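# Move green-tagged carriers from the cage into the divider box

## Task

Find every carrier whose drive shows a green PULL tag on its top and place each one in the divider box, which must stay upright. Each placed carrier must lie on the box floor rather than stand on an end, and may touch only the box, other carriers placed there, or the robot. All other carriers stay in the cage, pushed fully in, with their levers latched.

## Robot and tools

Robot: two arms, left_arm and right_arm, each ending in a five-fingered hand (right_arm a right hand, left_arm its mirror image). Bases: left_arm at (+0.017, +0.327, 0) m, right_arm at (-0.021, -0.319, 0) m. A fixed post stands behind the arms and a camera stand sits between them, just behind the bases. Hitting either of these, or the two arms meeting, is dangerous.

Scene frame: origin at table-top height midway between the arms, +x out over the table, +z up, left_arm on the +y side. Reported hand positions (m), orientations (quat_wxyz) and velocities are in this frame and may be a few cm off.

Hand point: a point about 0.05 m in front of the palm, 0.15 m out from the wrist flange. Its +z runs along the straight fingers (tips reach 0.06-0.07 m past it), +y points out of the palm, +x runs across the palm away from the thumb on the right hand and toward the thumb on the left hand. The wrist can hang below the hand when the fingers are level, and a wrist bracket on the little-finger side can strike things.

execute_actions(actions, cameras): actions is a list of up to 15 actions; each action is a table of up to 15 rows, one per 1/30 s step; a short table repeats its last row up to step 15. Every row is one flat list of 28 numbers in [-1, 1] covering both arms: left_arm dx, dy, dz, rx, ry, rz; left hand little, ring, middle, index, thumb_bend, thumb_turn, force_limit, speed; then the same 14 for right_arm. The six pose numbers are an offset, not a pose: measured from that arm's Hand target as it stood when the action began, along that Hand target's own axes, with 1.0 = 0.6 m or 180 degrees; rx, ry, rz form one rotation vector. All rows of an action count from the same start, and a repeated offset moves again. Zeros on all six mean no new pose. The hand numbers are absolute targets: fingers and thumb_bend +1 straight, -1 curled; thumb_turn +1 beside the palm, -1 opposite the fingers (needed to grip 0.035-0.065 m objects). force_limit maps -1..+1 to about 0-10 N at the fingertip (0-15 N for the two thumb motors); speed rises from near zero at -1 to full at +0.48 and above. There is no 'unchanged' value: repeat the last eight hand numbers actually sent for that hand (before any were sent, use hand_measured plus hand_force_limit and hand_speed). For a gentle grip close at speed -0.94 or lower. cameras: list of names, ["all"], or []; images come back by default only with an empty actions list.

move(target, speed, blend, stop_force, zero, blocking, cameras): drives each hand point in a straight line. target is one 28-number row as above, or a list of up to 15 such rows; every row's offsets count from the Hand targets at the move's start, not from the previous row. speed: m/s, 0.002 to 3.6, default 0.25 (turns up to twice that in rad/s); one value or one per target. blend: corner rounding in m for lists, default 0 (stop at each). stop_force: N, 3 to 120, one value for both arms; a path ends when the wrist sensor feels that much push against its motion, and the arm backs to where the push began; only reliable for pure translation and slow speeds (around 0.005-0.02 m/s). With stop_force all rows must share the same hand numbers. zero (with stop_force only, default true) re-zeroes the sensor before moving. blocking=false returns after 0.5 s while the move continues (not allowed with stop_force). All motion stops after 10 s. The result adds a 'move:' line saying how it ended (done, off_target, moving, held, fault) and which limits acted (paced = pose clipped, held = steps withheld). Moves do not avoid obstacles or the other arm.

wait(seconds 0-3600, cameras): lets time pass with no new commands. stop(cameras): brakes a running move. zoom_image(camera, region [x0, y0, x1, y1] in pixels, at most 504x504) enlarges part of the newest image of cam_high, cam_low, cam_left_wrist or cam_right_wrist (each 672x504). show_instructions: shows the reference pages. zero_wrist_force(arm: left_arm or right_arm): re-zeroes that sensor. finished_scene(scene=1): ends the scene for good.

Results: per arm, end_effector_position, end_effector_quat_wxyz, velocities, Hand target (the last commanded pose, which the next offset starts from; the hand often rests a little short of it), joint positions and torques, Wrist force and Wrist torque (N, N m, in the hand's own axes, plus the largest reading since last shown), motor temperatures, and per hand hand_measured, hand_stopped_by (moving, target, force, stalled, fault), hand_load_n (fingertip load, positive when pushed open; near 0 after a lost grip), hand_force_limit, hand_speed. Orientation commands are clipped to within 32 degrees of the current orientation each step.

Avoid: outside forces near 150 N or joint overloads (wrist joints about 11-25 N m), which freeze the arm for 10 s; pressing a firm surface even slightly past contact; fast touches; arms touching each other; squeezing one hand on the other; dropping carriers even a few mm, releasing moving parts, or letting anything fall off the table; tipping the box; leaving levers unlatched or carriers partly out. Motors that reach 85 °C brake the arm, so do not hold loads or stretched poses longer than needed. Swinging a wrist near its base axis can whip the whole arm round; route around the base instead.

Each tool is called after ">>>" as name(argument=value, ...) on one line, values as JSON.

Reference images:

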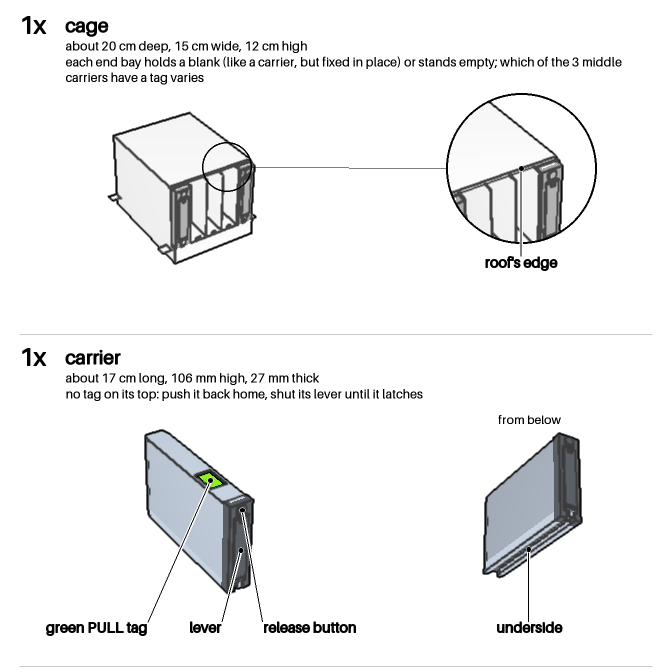

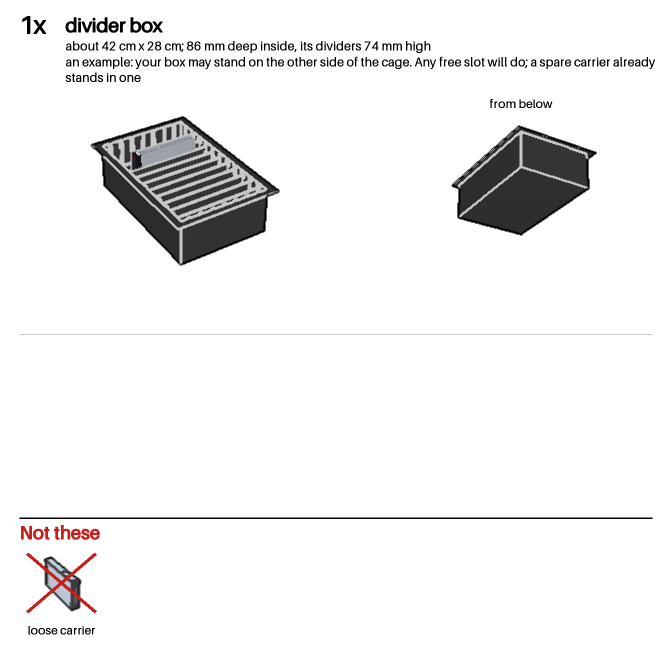

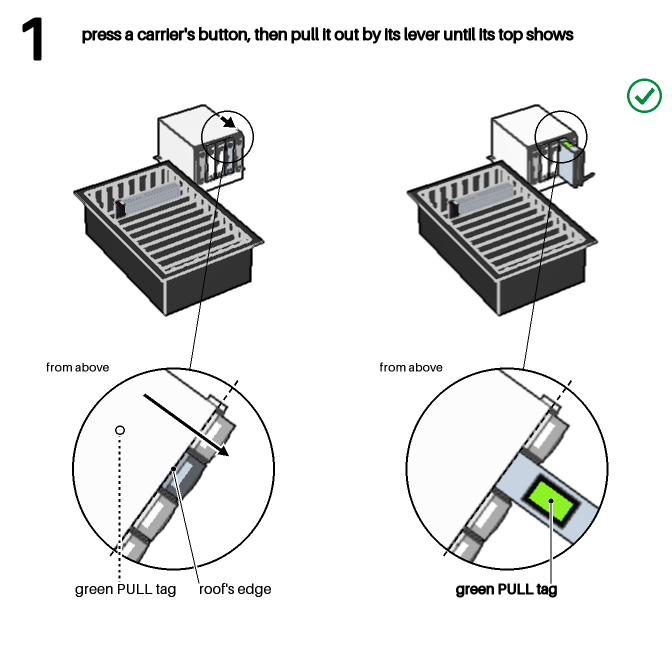

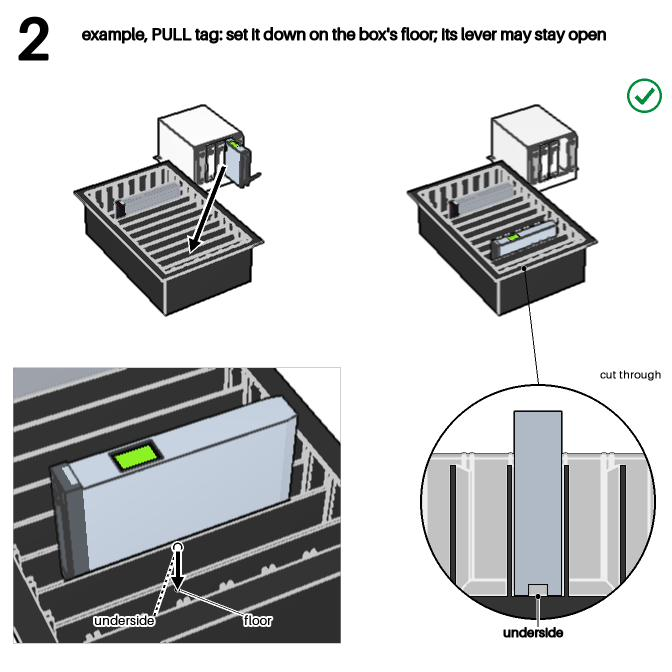

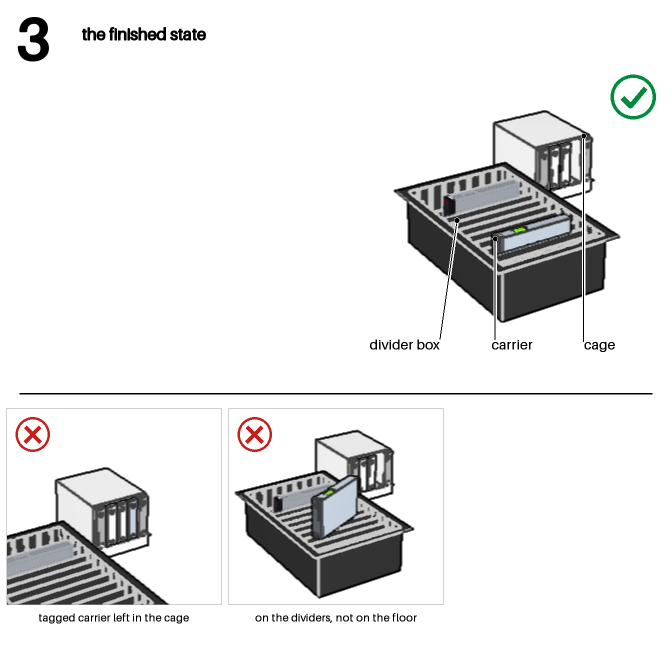

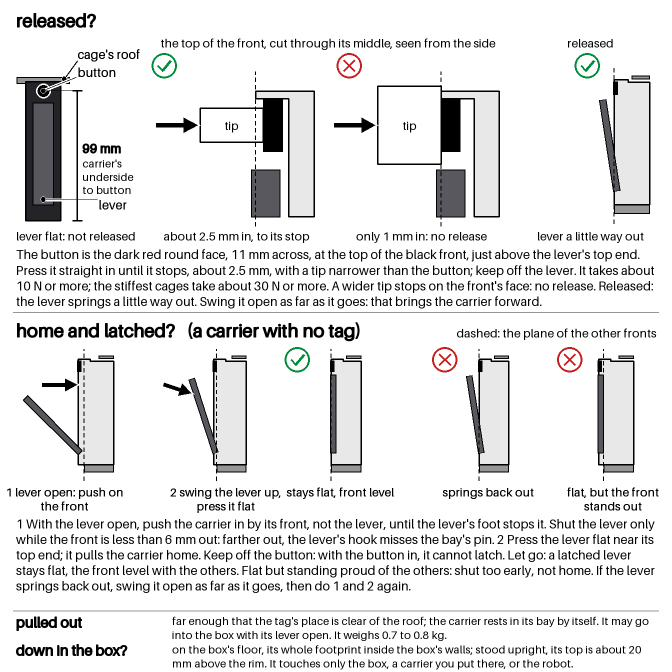

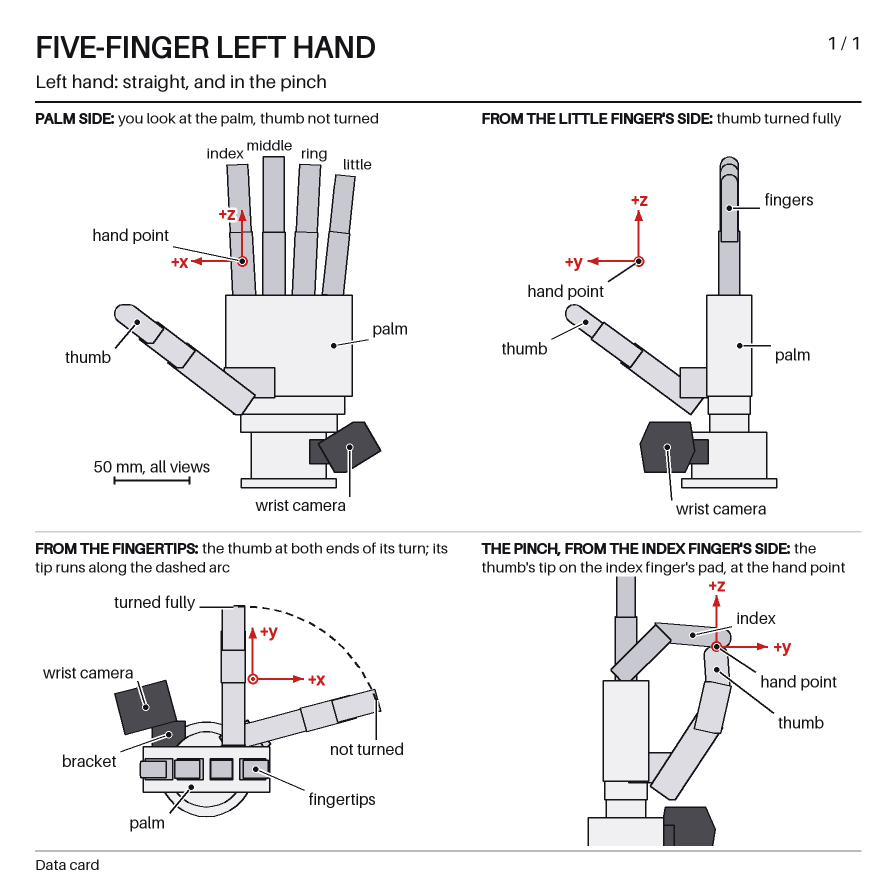

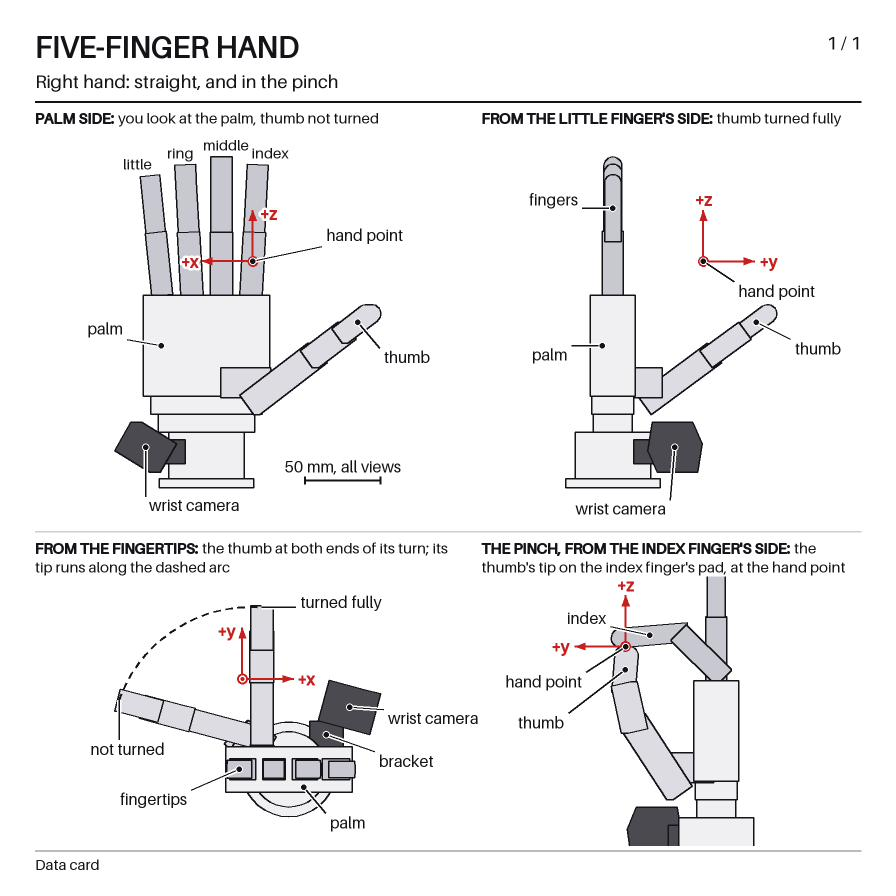

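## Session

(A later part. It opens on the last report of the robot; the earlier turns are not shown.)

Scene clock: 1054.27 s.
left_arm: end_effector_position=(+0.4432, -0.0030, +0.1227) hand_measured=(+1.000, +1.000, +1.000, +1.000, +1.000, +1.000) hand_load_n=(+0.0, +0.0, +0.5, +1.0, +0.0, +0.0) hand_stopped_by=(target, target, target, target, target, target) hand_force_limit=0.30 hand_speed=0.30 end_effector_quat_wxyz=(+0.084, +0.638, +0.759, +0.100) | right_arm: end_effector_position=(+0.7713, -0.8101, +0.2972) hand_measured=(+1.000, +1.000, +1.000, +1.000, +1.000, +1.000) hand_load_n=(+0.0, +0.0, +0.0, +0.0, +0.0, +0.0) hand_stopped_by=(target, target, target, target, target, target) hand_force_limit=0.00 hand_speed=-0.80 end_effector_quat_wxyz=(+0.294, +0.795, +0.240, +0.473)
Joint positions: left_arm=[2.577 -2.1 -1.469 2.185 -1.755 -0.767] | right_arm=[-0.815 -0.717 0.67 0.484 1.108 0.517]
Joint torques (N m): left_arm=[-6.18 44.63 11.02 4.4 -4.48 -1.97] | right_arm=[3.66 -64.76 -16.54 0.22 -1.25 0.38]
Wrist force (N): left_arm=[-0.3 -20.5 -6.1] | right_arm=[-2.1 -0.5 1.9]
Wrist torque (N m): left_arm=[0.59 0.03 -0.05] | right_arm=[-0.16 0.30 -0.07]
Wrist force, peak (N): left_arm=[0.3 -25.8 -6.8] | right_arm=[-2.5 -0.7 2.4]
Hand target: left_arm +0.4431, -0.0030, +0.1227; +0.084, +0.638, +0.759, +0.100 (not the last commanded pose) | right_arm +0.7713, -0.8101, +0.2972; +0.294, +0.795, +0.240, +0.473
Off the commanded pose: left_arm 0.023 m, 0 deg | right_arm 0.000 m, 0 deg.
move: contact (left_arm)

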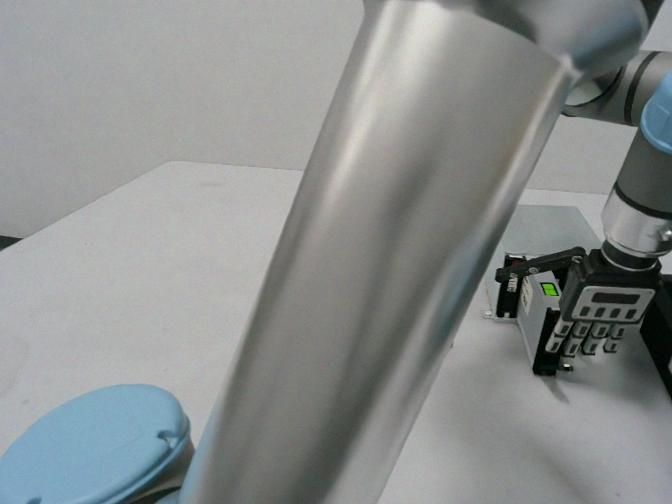

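>>> move(target=[[0,-0.0306,-0.0082,0,0,0,1,1,1,1,1,1,0.3,0.3,0,0,0,0,0,0,1,1,1,1,1,1,0,-0.8],[0,0.0126,-0.1692,0,0,0,1,1,1,1,1,1,0.3,0.3,0,0,0,0,0,0,1,1,1,1,1,1,0,-0.8]], speed=[0.03,0.15], cameras=["cam_low","cam_left_wrist"])

>>> zoom_image(camera="cam_low", region=[500, 230, 660, 390])

>>> zoom_image(camera="cam_left_wrist", region=[190, 30, 450, 250])

Scene clock: 1073.00 s.
left_arm: end_effector_position=(+0.4244, -0.0063, +0.2227) hand_measured=(+1.000, +1.000, +1.000, +1.000, +1.000, +1.000) hand_load_n=(+0.0, +0.0, +0.0, +0.0, +0.0, +0.0) hand_stopped_by=(target, target, target, target, target, target) hand_force_limit=0.30 hand_speed=0.30 end_effector_quat_wxyz=(+0.084, +0.638, +0.759, +0.100) | right_arm: end_effector_position=(+0.7713, -0.8101, +0.2972) hand_measured=(+1.000, +1.000, +1.000, +1.000, +1.000, +1.000) hand_load_n=(+0.0, +0.0, +0.0, +0.0, +0.0, +0.0) hand_stopped_by=(target, target, target, target, target, target) hand_force_limit=0.00 hand_speed=-0.80 end_effector_quat_wxyz=(+0.294, +0.795, +0.240, +0.473)
Joint positions: left_arm=[2.547 -2.005 -1.347 1.963 -1.761 -0.796] | right_arm=[-0.815 -0.717 0.67 0.484 1.108 0.517]
Joint torques (N m): left_arm=[-13.06 42.74 26.24 -4.64 0.3 -2.48] | right_arm=[3.58 -64.99 -16.13 0.23 -1.3 0.55]
Wrist force (N): left_arm=[0.0 0.0 0.8] | right_arm=[-2.2 -0.5 2.3]
Wrist torque (N m): left_arm=[-0.02 0.04 -0.08] | right_arm=[-0.20 0.31 -0.08]
Wrist force, peak (N): left_arm=[0.1 -20.8 -6.4] | right_arm=[-2.5 -0.6 2.5]
Hand target: left_arm +0.4244, -0.0063, +0.2228; +0.084, +0.638, +0.759, +0.100 | right_arm +0.7713, -0.8101, +0.2972; +0.294, +0.795, +0.240, +0.473
Off the commanded pose: left_arm 0.000 m, 0 deg | right_arm 0.000 m, 0 deg.
move: done
cam_left_wrist: T_world_to_cam=[[-0.95524, 0.1352, -0.26315, 0.46994], [-0.04223, 0.81805, 0.57359, -0.10562], [0.29281, 0.55903, -0.77572, 0.16517]] pos_world=[0.39608, -0.06947, 0.31237]

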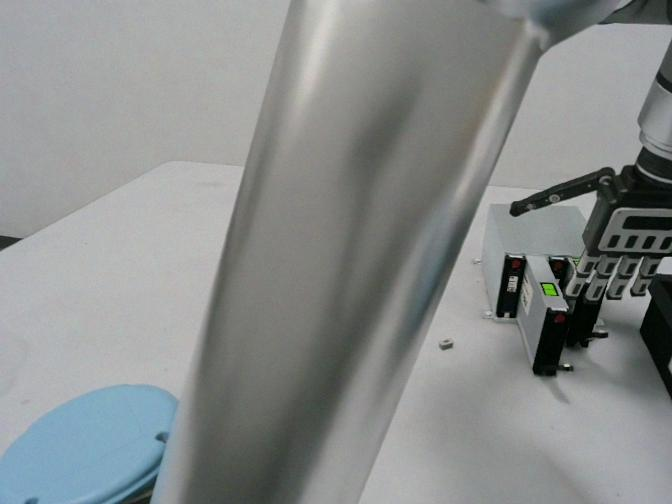

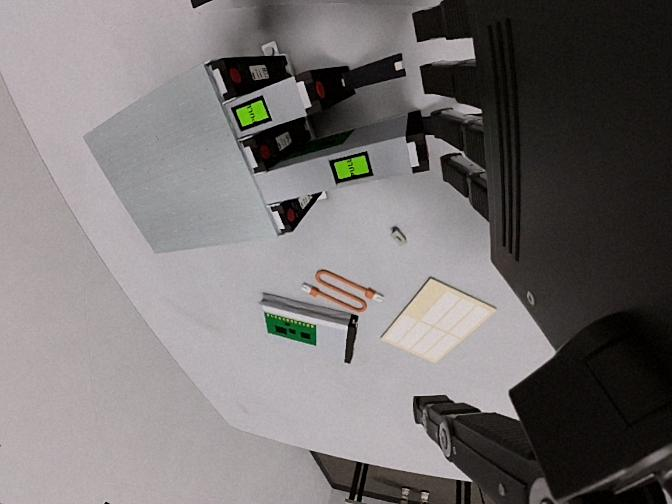

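Scaled by 3.150 from the camera's image (finer frame: 960x720).

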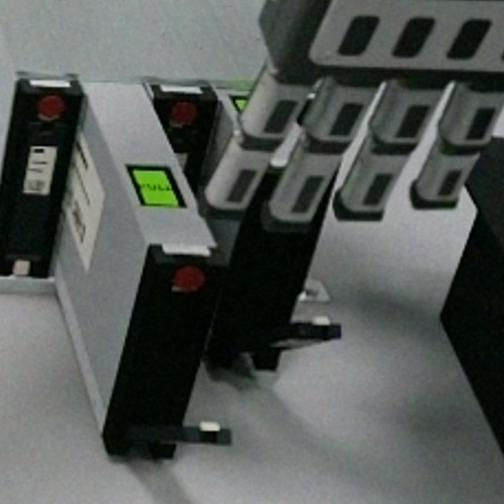

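Scaled by 1.938 from the camera's image (finer frame: 960x720).

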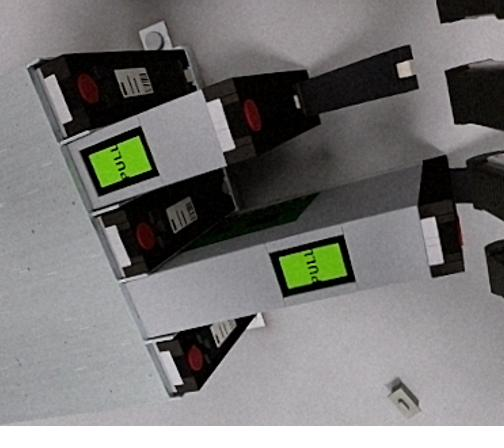

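>>> move(target=[0.0135,-0.0277,0.0148,0.3548,-0.2410,-0.4789,0.28,0.28,0.28,0.28,0.5,-1,0.3,-0.2,0,0,0,0,0,0,1,1,1,1,1,1,0,-0.8], speed=0.3)

Scene clock: 1079.03 s.
left_arm: end_effector_position=(+0.4095, -0.0007, +0.2099) hand_measured=(+0.280, +0.280, +0.280, +0.280, +0.500, -1.000) hand_load_n=(+0.0, +0.0, +0.0, +0.0, +0.5, +0.0) hand_stopped_by=(target, target, target, target, target, target) hand_force_limit=0.30 hand_speed=-0.20 end_effector_quat_wxyz=(+0.050, -0.068, +0.826, -0.557) | right_arm: end_effector_position=(+0.7713, -0.8101, +0.2972) hand_measured=(+1.000, +1.000, +1.000, +1.000, +1.000, +1.000) hand_load_n=(+0.0, +0.0, +0.0, +0.0, +0.0, +0.0) hand_stopped_by=(target, target, target, target, target, target) hand_force_limit=0.00 hand_speed=-0.80 end_effector_quat_wxyz=(+0.294, +0.795, +0.240, +0.473)
Joint positions: left_arm=[3.234 -1.875 -1.74 2.349 -0.404 -1.892] | right_arm=[-0.815 -0.717 0.67 0.484 1.108 0.517]
Joint torques (N m): left_arm=[13.5 35.34 5.47 0.47 1.32 -2.39] | right_arm=[3.89 -65.34 -16.18 0.26 -1.29 0.45]
Wrist force (N): left_arm=[-0.1 1.1 1.0] | right_arm=[-2.2 -0.4 2.3]
Wrist torque (N m): left_arm=[0.19 0.01 -0.27] | right_arm=[-0.18 0.31 -0.07]
Wrist force, peak (N): left_arm=[0.2 1.6 1.1] | right_arm=[-2.5 -0.6 2.5]
Hand target: left_arm +0.4095, -0.0007, +0.2099; +0.050, -0.068, +0.826, -0.557 | right_arm +0.7713, -0.8101, +0.2972; +0.294, +0.795, +0.240, +0.473
Off the commanded pose: left_arm 0.000 m, 0 deg | right_arm 0.000 m, 0 deg.
move: done

>>> move(target=[0,0.1914,0.0774,0,0,0,0.28,0.28,0.28,0.28,0.5,-1,0.3,-0.2,0,0,0,0,0,0,1,1,1,1,1,1,0,-0.8], speed=0.08, stop_force=5, cameras=["cam_left_wrist","cam_low"])

>>> zoom_image(camera="cam_low", region=[480, 230, 640, 390])

Scene clock: 1084.50 s.
left_arm: end_effector_position=(+0.4104, -0.0005, +0.0860) hand_measured=(+0.280, +0.280, +0.280, +0.280, +0.500, -1.000) hand_load_n=(+0.0, +0.0, +0.0, +0.0, +0.0, +0.0) hand_stopped_by=(target, target, target, target, target, target) hand_force_limit=0.30 hand_speed=-0.20 end_effector_quat_wxyz=(+0.050, -0.068, +0.826, -0.557) | right_arm: end_effector_position=(+0.7713, -0.8101, +0.2972) hand_measured=(+1.000, +1.000, +1.000, +1.000, +1.000, +1.000) hand_load_n=(+0.0, +0.0, +0.0, +0.0, +0.0, +0.0) hand_stopped_by=(target, target, target, target, target, target) hand_force_limit=0.00 hand_speed=-0.80 end_effector_quat_wxyz=(+0.294, +0.795, +0.240, +0.473)
Joint positions: left_arm=[3.234 -2.052 -1.863 2.649 -0.404 -1.892] | right_arm=[-0.815 -0.717 0.67 0.484 1.108 0.517]
Joint torques (N m): left_arm=[-12.88 24.62 2.52 0.33 0.2 -2.54] | right_arm=[3.84 -65.13 -16.29 0.23 -1.22 0.47]
Wrist force (N): left_arm=[-0.4 1.2 0.9] | right_arm=[-2.2 -0.4 2.4]
Wrist torque (N m): left_arm=[0.21 0.07 -0.31] | right_arm=[-0.18 0.32 -0.07]
Wrist force, peak (N): left_arm=[-0.3 1.7 1.2] | right_arm=[-2.6 -0.7 2.4]
Hand target: left_arm +0.4104, -0.0005, +0.0860; +0.050, -0.068, +0.826, -0.557 | right_arm +0.7713, -0.8101, +0.2972; +0.294, +0.795, +0.240, +0.473
Off the commanded pose: left_arm 0.000 m, 0 deg | right_arm 0.000 m, 0 deg.
move: done
cam_left_wrist: T_world_to_cam=[[-0.23614, -0.41861, 0.87693, 0.02628], [-0.89936, 0.43587, -0.03412, 0.37142], [-0.36794, -0.79673, -0.47941, 0.305]] pos_world=[0.45247, 0.09212, 0.13584]
Images, in order (width x height): cam_low 672x504, cam_left_wrist 672x504.

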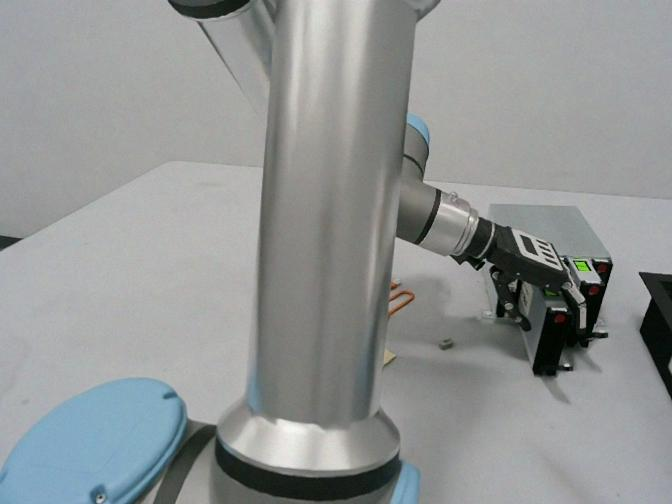

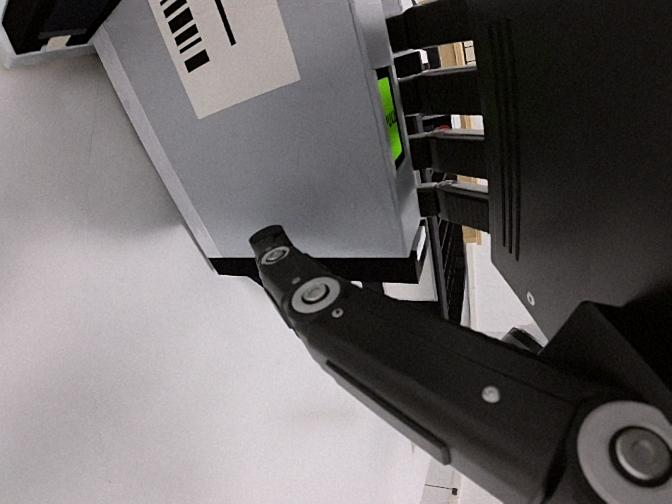

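Scaled by 3.150 from the camera's image (finer frame: 960x720).

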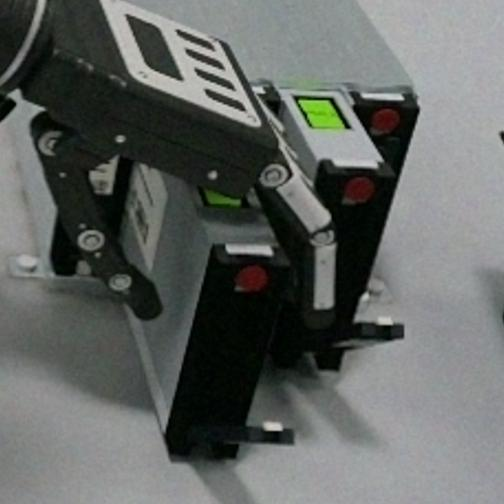

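>>> move(target=[0,0,0,0,0,0,0.28,0.28,-0.06,-0.06,-0.06,-1,0.4,-0.93,0,0,0,0,0,0,1,1,1,1,1,1,0,-0.8])

>>> wait(seconds=1)

>>> move(target=[0,0,0,0,0,0,0.28,0.28,-0.06,-0.06,-0.2,-1,1,-0.95,0,0,0,0,0,0,1,1,1,1,1,1,0,-0.8])

>>> move(target=[0,0,0,0,0,0,0.28,0.28,-0.15,-0.15,-0.2,-1,0.9,-0.95,0,0,0,0,0,0,1,1,1,1,1,1,0,-0.8])

>>> wait(seconds=1.5)

Scene clock: 1090.40 s.
left_arm: end_effector_position=(+0.4104, -0.0005, +0.0860) hand_measured=(+0.280, +0.280, +0.060, +0.052, +0.208, -1.000) hand_load_n=(+0.0, +0.0, +7.0, +7.0, +10.0, +0.5) hand_stopped_by=(target, target, force, force, force, target) hand_force_limit=0.40 hand_speed=-0.93 end_effector_quat_wxyz=(+0.050, -0.068, +0.826, -0.557) | right_arm: end_effector_position=(+0.7713, -0.8101, +0.2972) hand_measured=(+1.000, +1.000, +1.000, +1.000, +1.000, +1.000) hand_load_n=(+0.0, +0.0, +0.0, +0.0, +0.0, +0.0) hand_stopped_by=(target, target, target, target, target, target) hand_force_limit=0.00 hand_speed=-0.80 end_effector_quat_wxyz=(+0.294, +0.795, +0.240, +0.473)
Joint positions: left_arm=[3.234 -2.052 -1.863 2.649 -0.404 -1.892] | right_arm=[-0.815 -0.717 0.67 0.484 1.108 0.517]
Joint torques (N m): left_arm=[5.95 26.66 2.43 -4.62 0.19 -2.5] | right_arm=[3.5 -65.25 -16.3 0.22 -1.33 0.51]
Wrist force (N): left_arm=[-1.6 0.4 5.9] | right_arm=[-2.2 -0.5 2.2]
Wrist torque (N m): left_arm=[0.16 0.15 -0.33] | right_arm=[-0.20 0.31 -0.07]
Wrist force, peak (N): left_arm=[-2.0 -3.1 9.9] | right_arm=[-2.5 -0.4 2.5]
Hand target: left_arm +0.4104, -0.0005, +0.0860; +0.050, -0.068, +0.826, -0.557 | right_arm +0.7713, -0.8101, +0.2972; +0.294, +0.795, +0.240, +0.473
Off the commanded pose: left_arm 0.000 m, 0 deg | right_arm 0.000 m, 0 deg.
move: done

Scene clock: 1091.40 s.
left_arm: end_effector_position=(+0.4104, -0.0005, +0.0860) hand_measured=(+0.280, +0.280, +0.060, +0.052, +0.208, -1.000) hand_load_n=(+0.0, +0.0, +7.0, +7.0, +10.5, +0.0) hand_stopped_by=(target, target, force, force, force, target) hand_force_limit=0.40 hand_speed=-0.93 end_effector_quat_wxyz=(+0.050, -0.068, +0.826, -0.557) | right_arm: end_effector_position=(+0.7713, -0.8101, +0.2972) hand_measured=(+1.000, +1.000, +1.000, +1.000, +1.000, +1.000) hand_load_n=(+0.0, +0.0, +0.0, +0.0, +0.0, +0.0) hand_stopped_by=(target, target, target, target, target, target) hand_force_limit=0.00 hand_speed=-0.80 end_effector_quat_wxyz=(+0.294, +0.795, +0.240, +0.473)
Joint positions: left_arm=[3.234 -2.052 -1.863 2.649 -0.404 -1.892] | right_arm=[-0.815 -0.717 0.67 0.484 1.108 0.517]
Joint torques (N m): left_arm=[10.7 27.96 2.47 -4.76 0.07 -2.57] | right_arm=[3.89 -65.07 -16.28 0.16 -1.23 0.55]
Wrist force (N): left_arm=[-1.7 0.6 6.0] | right_arm=[-2.5 -0.7 2.3]
Wrist torque (N m): left_arm=[0.18 0.17 -0.34] | right_arm=[-0.23 0.35 -0.09]
Wrist force, peak (N): left_arm=[-1.5 0.7 6.1] | right_arm=[-2.5 -0.7 2.3]
Hand target: left_arm +0.4104, -0.0005, +0.0860; +0.050, -0.068, +0.826, -0.557 | right_arm +0.7713, -0.8101, +0.2972; +0.294, +0.795, +0.240, +0.473
Off the commanded pose: left_arm 0.000 m, 0 deg | right_arm 0.000 m, 0 deg.
wait: 1.00 s; at rest by 0.17 s

Scene clock: 1092.00 s.
left_arm: end_effector_position=(+0.4104, -0.0005, +0.0860) hand_measured=(+0.280, +0.280, +0.060, +0.052, +0.182, -1.000) hand_load_n=(+0.0, +0.0, +7.0, +7.0, +14.5, +0.5) hand_stopped_by=(target, target, force, force, force, target) hand_force_limit=1.00 hand_speed=-0.95 end_effector_quat_wxyz=(+0.050, -0.068, +0.826, -0.557) | right_arm: end_effector_position=(+0.7713, -0.8101, +0.2972) hand_measured=(+1.000, +1.000, +1.000, +1.000, +1.000, +1.000) hand_load_n=(+0.0, +0.0, +0.0, +0.0, +0.0, +0.0) hand_stopped_by=(target, target, target, target, target, target) hand_force_limit=0.00 hand_speed=-0.80 end_effector_quat_wxyz=(+0.294, +0.795, +0.240, +0.473)
Joint positions: left_arm=[3.234 -2.052 -1.863 2.649 -0.404 -1.892] | right_arm=[-0.815 -0.717 0.67 0.484 1.108 0.517]
Joint torques (N m): left_arm=[10.9 28.46 2.32 -4.69 0.11 -2.53] | right_arm=[4.05 -65.12 -16.37 0.24 -1.29 0.54]
Wrist force (N): left_arm=[-1.5 1.9 4.2] | right_arm=[-2.2 -0.3 2.2]
Wrist torque (N m): left_arm=[0.28 0.11 -0.34] | right_arm=[-0.16 0.33 -0.07]
Wrist force, peak (N): left_arm=[-1.5 0.8 6.1] | right_arm=[-2.4 -0.6 2.5]
Hand target: left_arm +0.4104, -0.0005, +0.0860; +0.050, -0.068, +0.826, -0.557 | right_arm +0.7713, -0.8101, +0.2972; +0.294, +0.795, +0.240, +0.473
Off the commanded pose: left_arm 0.000 m, 0 deg | right_arm 0.000 m, 0 deg.
move: done

Scene clock: 1092.50 s.
left_arm: end_effector_position=(+0.4104, -0.0005, +0.0860) hand_measured=(+0.280, +0.280, +0.048, +0.040, +0.182, -1.000) hand_load_n=(+0.0, +0.0, +10.0, +9.5, +14.5, +0.5) hand_stopped_by=(target, target, force, force, force, target) hand_force_limit=0.90 hand_speed=-0.95 end_effector_quat_wxyz=(+0.050, -0.068, +0.826, -0.557) | right_arm: end_effector_position=(+0.7713, -0.8101, +0.2972) hand_measured=(+1.000, +1.000, +1.000, +1.000, +1.000, +1.000) hand_load_n=(+0.0, +0.0, +0.0, +0.0, +0.0, +0.0) hand_stopped_by=(target, target, target, target, target, target) hand_force_limit=0.00 hand_speed=-0.80 end_effector_quat_wxyz=(+0.294, +0.795, +0.240, +0.473)
Joint positions: left_arm=[3.234 -2.052 -1.863 2.649 -0.404 -1.892] | right_arm=[-0.815 -0.717 0.67 0.484 1.108 0.517]
Joint torques (N m): left_arm=[10.54 29.14 2.34 -4.75 0.19 -2.41] | right_arm=[3.74 -65.14 -16.38 0.24 -1.29 0.52]
Wrist force (N): left_arm=[-2.0 0.1 7.7] | right_arm=[-2.2 -0.4 2.1]
Wrist torque (N m): left_arm=[0.09 0.22 -0.33] | right_arm=[-0.17 0.31 -0.07]
Wrist force, peak (N): left_arm=[-2.0 0.0 7.8] | right_arm=[-2.6 -0.5 2.4]
Hand target: left_arm +0.4104, -0.0005, +0.0860; +0.050, -0.068, +0.826, -0.557 | right_arm +0.7713, -0.8101, +0.2972; +0.294, +0.795, +0.240, +0.473
Off the commanded pose: left_arm 0.000 m, 0 deg | right_arm 0.000 m, 0 deg.
move: done

Scene clock: 1094.00 s.
left_arm: end_effector_position=(+0.4104, -0.0005, +0.0860) hand_measured=(+0.280, +0.280, +0.048, +0.040, +0.182, -1.000) hand_load_n=(-0.5, +0.0, +10.0, +9.5, +14.5, +0.5) hand_stopped_by=(target, target, force, force, force, target) hand_force_limit=0.90 hand_speed=-0.95 end_effector_quat_wxyz=(+0.050, -0.068, +0.826, -0.557) | right_arm: end_effector_position=(+0.7713, -0.8101, +0.2972) hand_measured=(+1.000, +1.000, +1.000, +1.000, +1.000, +1.000) hand_load_n=(+0.0, +0.0, +0.5, +0.0, +0.0, +0.0) hand_stopped_by=(target, target, target, target, target, target) hand_force_limit=0.00 hand_speed=-0.80 end_effector_quat_wxyz=(+0.294, +0.795, +0.240, +0.473)
Joint positions: left_arm=[3.234 -2.052 -1.863 2.649 -0.404 -1.892] | right_arm=[-0.815 -0.717 0.67 0.484 1.108 0.517]
Joint torques (N m): left_arm=[10.83 30.35 2.36 -4.76 0.22 -2.36] | right_arm=[4.05 -65.18 -16 0.22 -1.26 0.5]
Wrist force (N): left_arm=[-1.9 0.1 7.7] | right_arm=[-2.3 -0.4 2.1]
Wrist torque (N m): left_arm=[0.08 0.20 -0.33] | right_arm=[-0.17 0.34 -0.08]
Wrist force, peak (N): left_arm=[-1.8 0.4 8.0] | right_arm=[-2.7 -0.7 2.2]
Hand target: left_arm +0.4104, -0.0005, +0.0860; +0.050, -0.068, +0.826, -0.557 | right_arm +0.7713, -0.8101, +0.2972; +0.294, +0.795, +0.240, +0.473
Off the commanded pose: left_arm 0.000 m, 0 deg | right_arm 0.000 m, 0 deg.
wait: 1.50 s; at rest by 0.17 s

>>> move(target=[0,-0.00033,0.0004,0,0,0,0.28,0.28,-0.15,-0.15,-0.2,-1,0.9,-0.95,0,0,0,0,0,0,1,1,1,1,1,1,0,-0.8], speed=0.004)

Scene clock: 1095.90 s.
left_arm: end_effector_position=(+0.4105, -0.0008, +0.0861) hand_measured=(+0.280, +0.280, +0.048, +0.040, +0.182, -1.000) hand_load_n=(+0.0, +0.0, +9.0, +9.0, +15.5, +0.5) hand_stopped_by=(target, target, force, force, force, target) hand_force_limit=0.90 hand_speed=-0.95 end_effector_quat_wxyz=(+0.050, -0.068, +0.826, -0.557) | right_arm: end_effector_position=(+0.7713, -0.8101, +0.2972) hand_measured=(+1.000, +1.000, +1.000, +1.000, +1.000, +1.000) hand_load_n=(+0.0, +0.5, +0.0, +0.0, +0.0, +0.0) hand_stopped_by=(target, target, target, target, target, target) hand_force_limit=0.00 hand_speed=-0.80 end_effector_quat_wxyz=(+0.294, +0.795, +0.240, +0.473)
Joint positions: left_arm=[3.234 -2.052 -1.863 2.65 -0.404 -1.894] | right_arm=[-0.815 -0.717 0.67 0.484 1.108 0.517]
Joint torques (N m): left_arm=[-12.8 39.65 20.38 0.02 0.32 -2.58] | right_arm=[3.62 -65.28 -16.02 0.17 -1.34 0.55]
Wrist force (N): left_arm=[-1.0 2.4 3.5] | right_arm=[-2.3 -0.5 2.3]
Wrist torque (N m): left_arm=[0.25 0.00 -0.33] | right_arm=[-0.18 0.32 -0.08]
Wrist force, peak (N): left_arm=[-3.3 0.3 7.8] | right_arm=[-2.5 -0.9 2.6]
Hand target: left_arm +0.4105, -0.0008, +0.0861; +0.050, -0.068, +0.826, -0.557 | right_arm +0.7713, -0.8101, +0.2972; +0.294, +0.795, +0.240, +0.473
Off the commanded pose: left_arm 0.000 m, 0 deg | right_arm 0.000 m, 0 deg.
move: done

>>> move(target=[0.0004,-0.00026,0.0001,0,0,0,0.28,0.28,-0.15,-0.15,-0.2,-1,0.9,-0.95,0,0,0,0,0,0,1,1,1,1,1,1,0,-0.8], speed=0.004)

Scene clock: 1097.53 s.
left_arm: end_effector_position=(+0.4103, -0.0010, +0.0862) hand_measured=(+0.280, +0.280, +0.048, +0.040, +0.182, -1.000) hand_load_n=(+0.0, +0.0, +9.0, +8.5, +15.5, +0.0) hand_stopped_by=(target, target, force, force, force, target) hand_force_limit=0.90 hand_speed=-0.95 end_effector_quat_wxyz=(+0.050, -0.068, +0.826, -0.557) | right_arm: end_effector_position=(+0.7713, -0.8101, +0.2972) hand_measured=(+1.000, +1.000, +1.000, +1.000, +1.000, +1.000) hand_load_n=(+0.0, +0.0, +0.0, +0.0, +0.0, +0.0) hand_stopped_by=(target, target, target, target, target, target) hand_force_limit=0.00 hand_speed=-0.80 end_effector_quat_wxyz=(+0.294, +0.795, +0.240, +0.473)
Joint positions: left_arm=[3.233 -2.051 -1.863 2.65 -0.404 -1.894] | right_arm=[-0.815 -0.717 0.67 0.484 1.108 0.517]
Joint torques (N m): left_arm=[-14.9 41.26 1.06 -1.25 1.53 -2.98] | right_arm=[4.09 -65.52 -16.21 0.15 -1.27 0.61]
Wrist force (N): left_arm=[-5.6 7.0 4.5] | right_arm=[-2.5 -0.7 2.2]
Wrist torque (N m): left_arm=[0.21 0.12 -0.42] | right_arm=[-0.21 0.36 -0.10]
Wrist force, peak (N): left_arm=[-5.6 7.0 4.5] | right_arm=[-2.4 -0.5 2.6]
Hand target: left_arm +0.4103, -0.0010, +0.0862; +0.050, -0.068, +0.826, -0.557 | right_arm +0.7713, -0.8101, +0.2972; +0.294, +0.795, +0.240, +0.473
Off the commanded pose: left_arm 0.000 m, 0 deg | right_arm 0.000 m, 0 deg.
move: done

>>> move(target=[0.0003,-0.0001,0.0001,0,0,0,0.28,0.28,-0.15,-0.15,-0.2,-1,0.9,-0.95,0,0,0,0,0,0,1,1,1,1,1,1,0,-0.8], speed=0.004)

>>> move(target=[0.0003,-0.0001,0.00005,0,0,0,0.28,0.28,-0.15,-0.15,-0.2,-1,0.9,-0.95,0,0,0,0,0,0,1,1,1,1,1,1,0,-0.8], speed=0.004)

Scene clock: 1099.40 s.
left_arm: end_effector_position=(+0.4101, -0.0011, +0.0862) hand_measured=(+0.280, +0.280, +0.048, +0.040, +0.182, -1.000) hand_load_n=(+0.0, +0.0, +8.5, +8.5, +16.0, +0.0) hand_stopped_by=(target, target, force, force, force, target) hand_force_limit=0.90 hand_speed=-0.95 end_effector_quat_wxyz=(+0.050, -0.068, +0.826, -0.557) | right_arm: end_effector_position=(+0.7713, -0.8101, +0.2972) hand_measured=(+1.000, +1.000, +1.000, +1.000, +1.000, +1.000) hand_load_n=(+0.0, +0.0, +0.0, +0.0, +0.0, +0.0) hand_stopped_by=(target, target, target, target, target, target) hand_force_limit=0.00 hand_speed=-0.80 end_effector_quat_wxyz=(+0.294, +0.795, +0.240, +0.473)
Joint positions: left_arm=[3.233 -2.051 -1.863 2.651 -0.404 -1.895] | right_arm=[-0.815 -0.717 0.67 0.484 1.108 0.517]
Joint torques (N m): left_arm=[-16.5 39.93 -0.47 -1.7 1.65 -3.17] | right_arm=[3.96 -65.41 -16.22 0.15 -1.26 0.52]
Wrist force (N): left_arm=[-9.2 5.6 3.1] | right_arm=[-2.1 -0.7 2.1]
Wrist torque (N m): left_arm=[0.17 0.12 -0.40] | right_arm=[-0.21 0.31 -0.08]
Wrist force, peak (N): left_arm=[-9.2 6.0 3.2] | right_arm=[-2.6 -0.7 2.4]
Hand target: left_arm +0.4101, -0.0011, +0.0862; +0.050, -0.068, +0.826, -0.557 | right_arm +0.7713, -0.8101, +0.2972; +0.294, +0.795, +0.240, +0.473
Off the commanded pose: left_arm 0.000 m, 0 deg | right_arm 0.000 m, 0 deg.
move: done

Scene clock: 1099.90 s.
left_arm: end_effector_position=(+0.4099, -0.0012, +0.0863) hand_measured=(+0.280, +0.280, +0.048, +0.040, +0.182, -1.000) hand_load_n=(+0.0, +0.0, +8.5, +8.0, +16.0, +0.5) hand_stopped_by=(target, target, force, force, force, target) hand_force_limit=0.90 hand_speed=-0.95 end_effector_quat_wxyz=(+0.050, -0.068, +0.826, -0.557) | right_arm: end_effector_position=(+0.7713, -0.8101, +0.2972) hand_measured=(+1.000, +1.000, +1.000, +1.000, +1.000, +1.000) hand_load_n=(+0.0, +0.0, +0.0, +0.0, +0.0, +0.0) hand_stopped_by=(target, target, target, target, target, target) hand_force_limit=0.00 hand_speed=-0.80 end_effector_quat_wxyz=(+0.294, +0.795, +0.240, +0.473)
Joint positions: left_arm=[3.233 -2.05 -1.864 2.651 -0.404 -1.896] | right_arm=[-0.815 -0.717 0.67 0.484 1.108 0.517]
Joint torques (N m): left_arm=[-16.4 40.22 -0.1 -1.61 1.55 -3.06] | right_arm=[4.33 -65.54 -15.79 0.19 -1.24 0.63]
Wrist force (N): left_arm=[-8.4 4.5 2.4] | right_arm=[-2.2 -0.6 2.1]
Wrist torque (N m): left_arm=[0.13 0.02 -0.37] | right_arm=[-0.19 0.33 -0.08]
Wrist force, peak (N): left_arm=[-9.4 5.6 2.9] | right_arm=[-2.6 -0.4 2.4]
Hand target: left_arm +0.4099, -0.0012, +0.0863; +0.050, -0.068, +0.826, -0.557 | right_arm +0.7713, -0.8101, +0.2972; +0.294, +0.795, +0.240, +0.473
Off the commanded pose: left_arm 0.000 m, 0 deg | right_arm 0.000 m, 0 deg.
move: done

>>> move(target=[0.0003,-0.0002,0,0,0,0,0.28,0.28,-0.15,-0.15,-0.2,-1,0.9,-0.95,0,0,0,0,0,0,1,1,1,1,1,1,0,-0.8], speed=0.004, cameras=["cam_left_wrist","cam_low"])

>>> zoom_image(camera="cam_left_wrist", region=[60, 20, 330, 120])

Scene clock: 1102.30 s.
left_arm: end_effector_position=(+0.4098, -0.0012, +0.0864) hand_measured=(+0.280, +0.280, +0.048, +0.040, +0.182, -1.000) hand_load_n=(+0.0, +0.0, +8.5, +8.0, +16.5, +0.0) hand_stopped_by=(target, target, force, force, force, target) hand_force_limit=0.90 hand_speed=-0.95 end_effector_quat_wxyz=(+0.050, -0.068, +0.826, -0.557) | right_arm: end_effector_position=(+0.7713, -0.8101, +0.2972) hand_measured=(+1.000, +1.000, +1.000, +1.000, +1.000, +1.000) hand_load_n=(+0.0, +0.0, +0.0, +0.0, +0.0, +0.0) hand_stopped_by=(target, target, target, target, target, target) hand_force_limit=0.00 hand_speed=-0.80 end_effector_quat_wxyz=(+0.294, +0.795, +0.240, +0.473)
Joint positions: left_arm=[3.233 -2.05 -1.864 2.651 -0.404 -1.896] | right_arm=[-0.815 -0.717 0.67 0.484 1.108 0.517]
Joint torques (N m): left_arm=[-16.42 40.96 -0.01 -1.64 1.77 -3.09] | right_arm=[3.8 -65.36 -16.31 0.18 -1.26 0.53]
Wrist force (N): left_arm=[-7.6 6.6 3.7] | right_arm=[-2.1 -0.6 2.2]
Wrist torque (N m): left_arm=[0.23 0.00 -0.39] | right_arm=[-0.22 0.30 -0.07]
Wrist force, peak (N): left_arm=[-7.9 6.7 3.7] | right_arm=[-2.6 -0.4 2.6]
Hand target: left_arm +0.4098, -0.0012, +0.0864; +0.050, -0.068, +0.826, -0.557 | right_arm +0.7713, -0.8101, +0.2972; +0.294, +0.795, +0.240, +0.473
Off the commanded pose: left_arm 0.000 m, 0 deg | right_arm 0.000 m, 0 deg.
move: done
cam_left_wrist: T_world_to_cam=[[-0.23614, -0.41861, 0.87693, 0.02548], [-0.89936, 0.43587, -0.03412, 0.37111], [-0.36794, -0.79673, -0.47941, 0.30438]] pos_world=[0.45177, 0.09142, 0.13624]
Images, in order (width x height): cam_low 672x504, cam_left_wrist 672x504.

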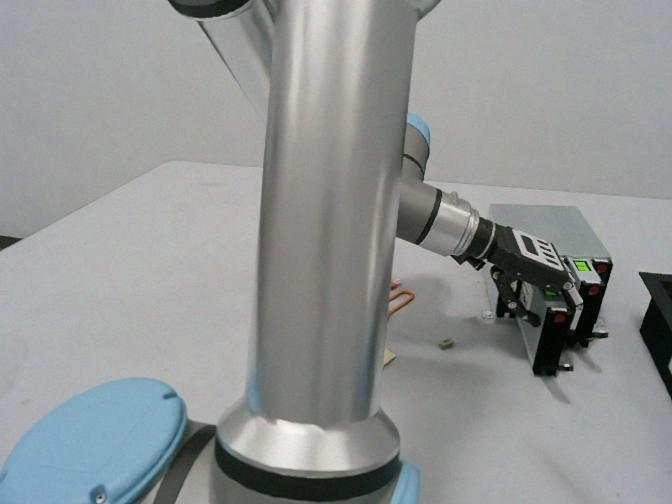

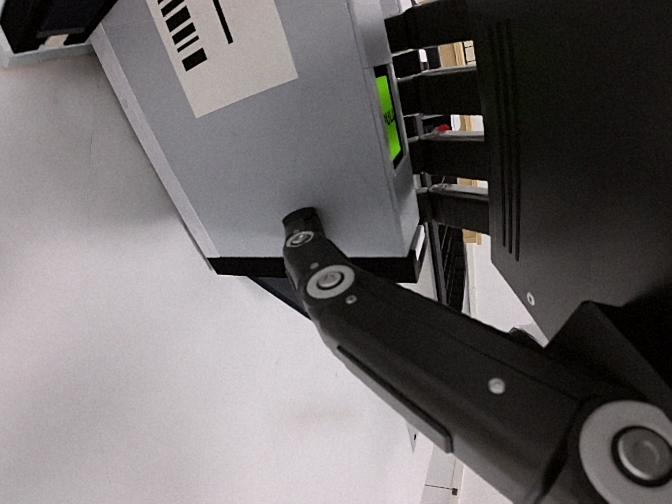

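Scaled by 1.867 from the camera's image (finer frame: 960x720).

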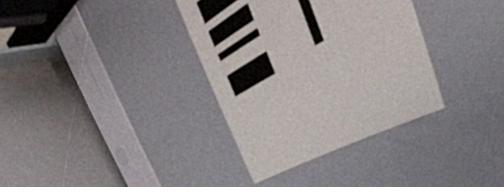

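>>> move(target=[0.0006,-0.0002,0.0001,0,0,0,0.28,0.28,-0.15,-0.15,-0.2,-1,0.9,-0.95,0,0,0,0,0,0,1,1,1,1,1,1,0,-0.8], speed=0.004)

>>> move(target=[0.0006,-0.0002,0.0001,0,0,0,0.28,0.28,-0.15,-0.15,-0.2,-1,0.9,-0.95,0,0,0,0,0,0,1,1,1,1,1,1,0,-0.8], speed=0.004)

>>> move(target=[0.0006,-0.0002,0.0001,0,0,0,0.28,0.28,-0.15,-0.15,-0.2,-1,0.9,-0.95,0,0,0,0,0,0,1,1,1,1,1,1,0,-0.8], speed=0.004, cameras=["cam_left_wrist"])

>>> zoom_image(camera="cam_left_wrist", region=[60, 20, 330, 120])

Scene clock: 1107.73 s.
left_arm: end_effector_position=(+0.4094, -0.0014, +0.0865) hand_measured=(+0.280, +0.280, +0.048, +0.040, +0.182, -1.000) hand_load_n=(+0.0, +0.0, +8.0, +7.5, +17.0, +0.0) hand_stopped_by=(target, target, force, force, force, target) hand_force_limit=0.90 hand_speed=-0.95 end_effector_quat_wxyz=(+0.050, -0.068, +0.826, -0.557) | right_arm: end_effector_position=(+0.7713, -0.8101, +0.2972) hand_measured=(+1.000, +1.000, +1.000, +1.000, +1.000, +1.000) hand_load_n=(+0.5, +0.0, -0.5, +0.0, +0.0, +0.0) hand_stopped_by=(target, target, target, target, target, target) hand_force_limit=0.00 hand_speed=-0.80 end_effector_quat_wxyz=(+0.294, +0.795, +0.240, +0.473)
Joint positions: left_arm=[3.232 -2.049 -1.865 2.652 -0.404 -1.897] | right_arm=[-0.815 -0.717 0.67 0.484 1.108 0.517]
Joint torques (N m): left_arm=[-17.02 40.05 -0.59 -1.8 1.63 -3.17] | right_arm=[4.03 -65.23 -16.17 0.2 -1.24 0.62]
Wrist force (N): left_arm=[-9.8 5.4 3.1] | right_arm=[-2.3 -0.4 2.1]
Wrist torque (N m): left_arm=[0.17 0.16 -0.43] | right_arm=[-0.17 0.34 -0.08]
Wrist force, peak (N): left_arm=[-8.8 7.1 4.0] | right_arm=[-2.5 -0.7 2.5]
Hand target: left_arm +0.4094, -0.0014, +0.0865; +0.050, -0.068, +0.826, -0.557 | right_arm +0.7713, -0.8101, +0.2972; +0.294, +0.795, +0.240, +0.473
Off the commanded pose: left_arm 0.000 m, 0 deg | right_arm 0.000 m, 0 deg.
move: done

Scene clock: 1108.23 s.
left_arm: end_effector_position=(+0.4091, -0.0015, +0.0866) hand_measured=(+0.280, +0.280, +0.048, +0.040, +0.182, -1.000) hand_load_n=(+0.0, +0.0, +8.0, +7.5, +17.5, -0.5) hand_stopped_by=(target, target, force, force, force, target) hand_force_limit=0.90 hand_speed=-0.95 end_effector_quat_wxyz=(+0.050, -0.068, +0.826, -0.557) | right_arm: end_effector_position=(+0.7713, -0.8101, +0.2972) hand_measured=(+1.000, +1.000, +1.000, +1.000, +1.000, +1.000) hand_load_n=(+0.0, +0.0, +0.0, +0.0, +0.0, +0.0) hand_stopped_by=(target, target, target, target, target, target) hand_force_limit=0.00 hand_speed=-0.80 end_effector_quat_wxyz=(+0.294, +0.795, +0.240, +0.473)
Joint positions: left_arm=[3.232 -2.048 -1.866 2.653 -0.404 -1.898] | right_arm=[-0.815 -0.717 0.67 0.484 1.108 0.517]
Joint torques (N m): left_arm=[-17.02 40.41 -1 -1.78 1.75 -3.14] | right_arm=[3.69 -65.36 -16.19 0.11 -1.27 0.6]
Wrist force (N): left_arm=[-9.5 6.1 2.5] | right_arm=[-2.4 -0.4 2.4]
Wrist torque (N m): left_arm=[0.26 0.08 -0.43] | right_arm=[-0.19 0.35 -0.09]
Wrist force, peak (N): left_arm=[-10.0 5.6 3.0] | right_arm=[-2.5 -0.5 2.4]
Hand target: left_arm +0.4091, -0.0016, +0.0866; +0.050, -0.068, +0.826, -0.557 | right_arm +0.7713, -0.8101, +0.2972; +0.294, +0.795, +0.240, +0.473
Off the commanded pose: left_arm 0.000 m, 0 deg | right_arm 0.000 m, 0 deg.
move: done

Scene clock: 1108.73 s.
left_arm: end_effector_position=(+0.4087, -0.0017, +0.0867) hand_measured=(+0.280, +0.280, +0.048, +0.040, +0.182, -1.000) hand_load_n=(+0.0, +0.0, +7.5, +7.5, +18.0, -1.0) hand_stopped_by=(target, target, force, force, force, target) hand_force_limit=0.90 hand_speed=-0.95 end_effector_quat_wxyz=(+0.050, -0.068, +0.826, -0.557) | right_arm: end_effector_position=(+0.7713, -0.8101, +0.2972) hand_measured=(+1.000, +1.000, +1.000, +1.000, +1.000, +1.000) hand_load_n=(+0.0, +0.0, +0.0, +0.0, +0.0, +0.0) hand_stopped_by=(target, target, target, target, target, target) hand_force_limit=0.00 hand_speed=-0.80 end_effector_quat_wxyz=(+0.294, +0.795, +0.240, +0.473)
Joint positions: left_arm=[3.231 -2.047 -1.867 2.654 -0.404 -1.899] | right_arm=[-0.815 -0.717 0.67 0.484 1.108 0.517]
Joint torques (N m): left_arm=[-17.46 40.16 -0.65 -1.98 1.87 -3.12] | right_arm=[4.13 -65 -16.77 0.17 -1.3 0.62]
Wrist force (N): left_arm=[-10.5 6.7 2.2] | right_arm=[-2.3 -0.6 2.3]
Wrist torque (N m): left_arm=[0.32 0.13 -0.45] | right_arm=[-0.21 0.33 -0.08]
Wrist force, peak (N): left_arm=[-10.6 6.6 2.3] | right_arm=[-2.6 -0.5 2.1]
Hand target: left_arm +0.4087, -0.0017, +0.0867; +0.050, -0.068, +0.826, -0.557 | right_arm +0.7713, -0.8101, +0.2972; +0.294, +0.795, +0.240, +0.473
Off the commanded pose: left_arm 0.000 m, 0 deg | right_arm 0.000 m, 0 deg.
move: done
cam_left_wrist: T_world_to_cam=[[-0.23614, -0.41861, 0.87693, 0.02485], [-0.89936, 0.43587, -0.03412, 0.37043], [-0.36794, -0.79673, -0.47941, 0.30371]] pos_world=[0.45077, 0.09092, 0.13644]

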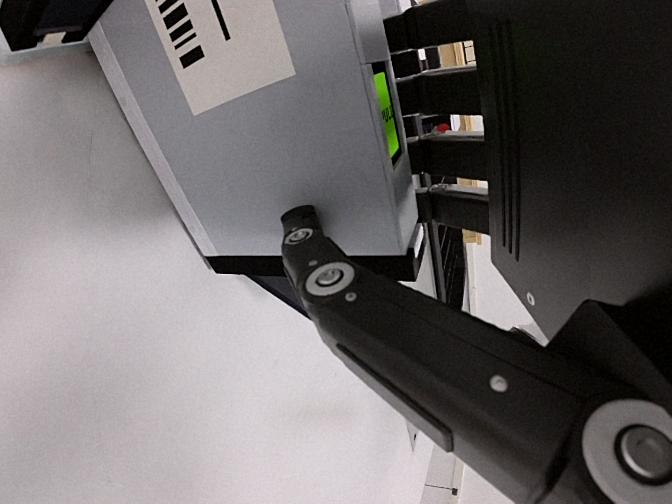

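Scaled by 1.867 from the camera's image (finer frame: 960x720).

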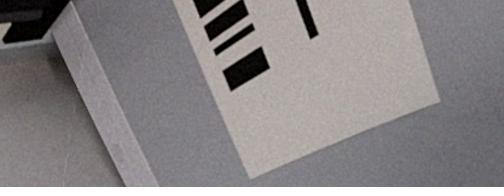

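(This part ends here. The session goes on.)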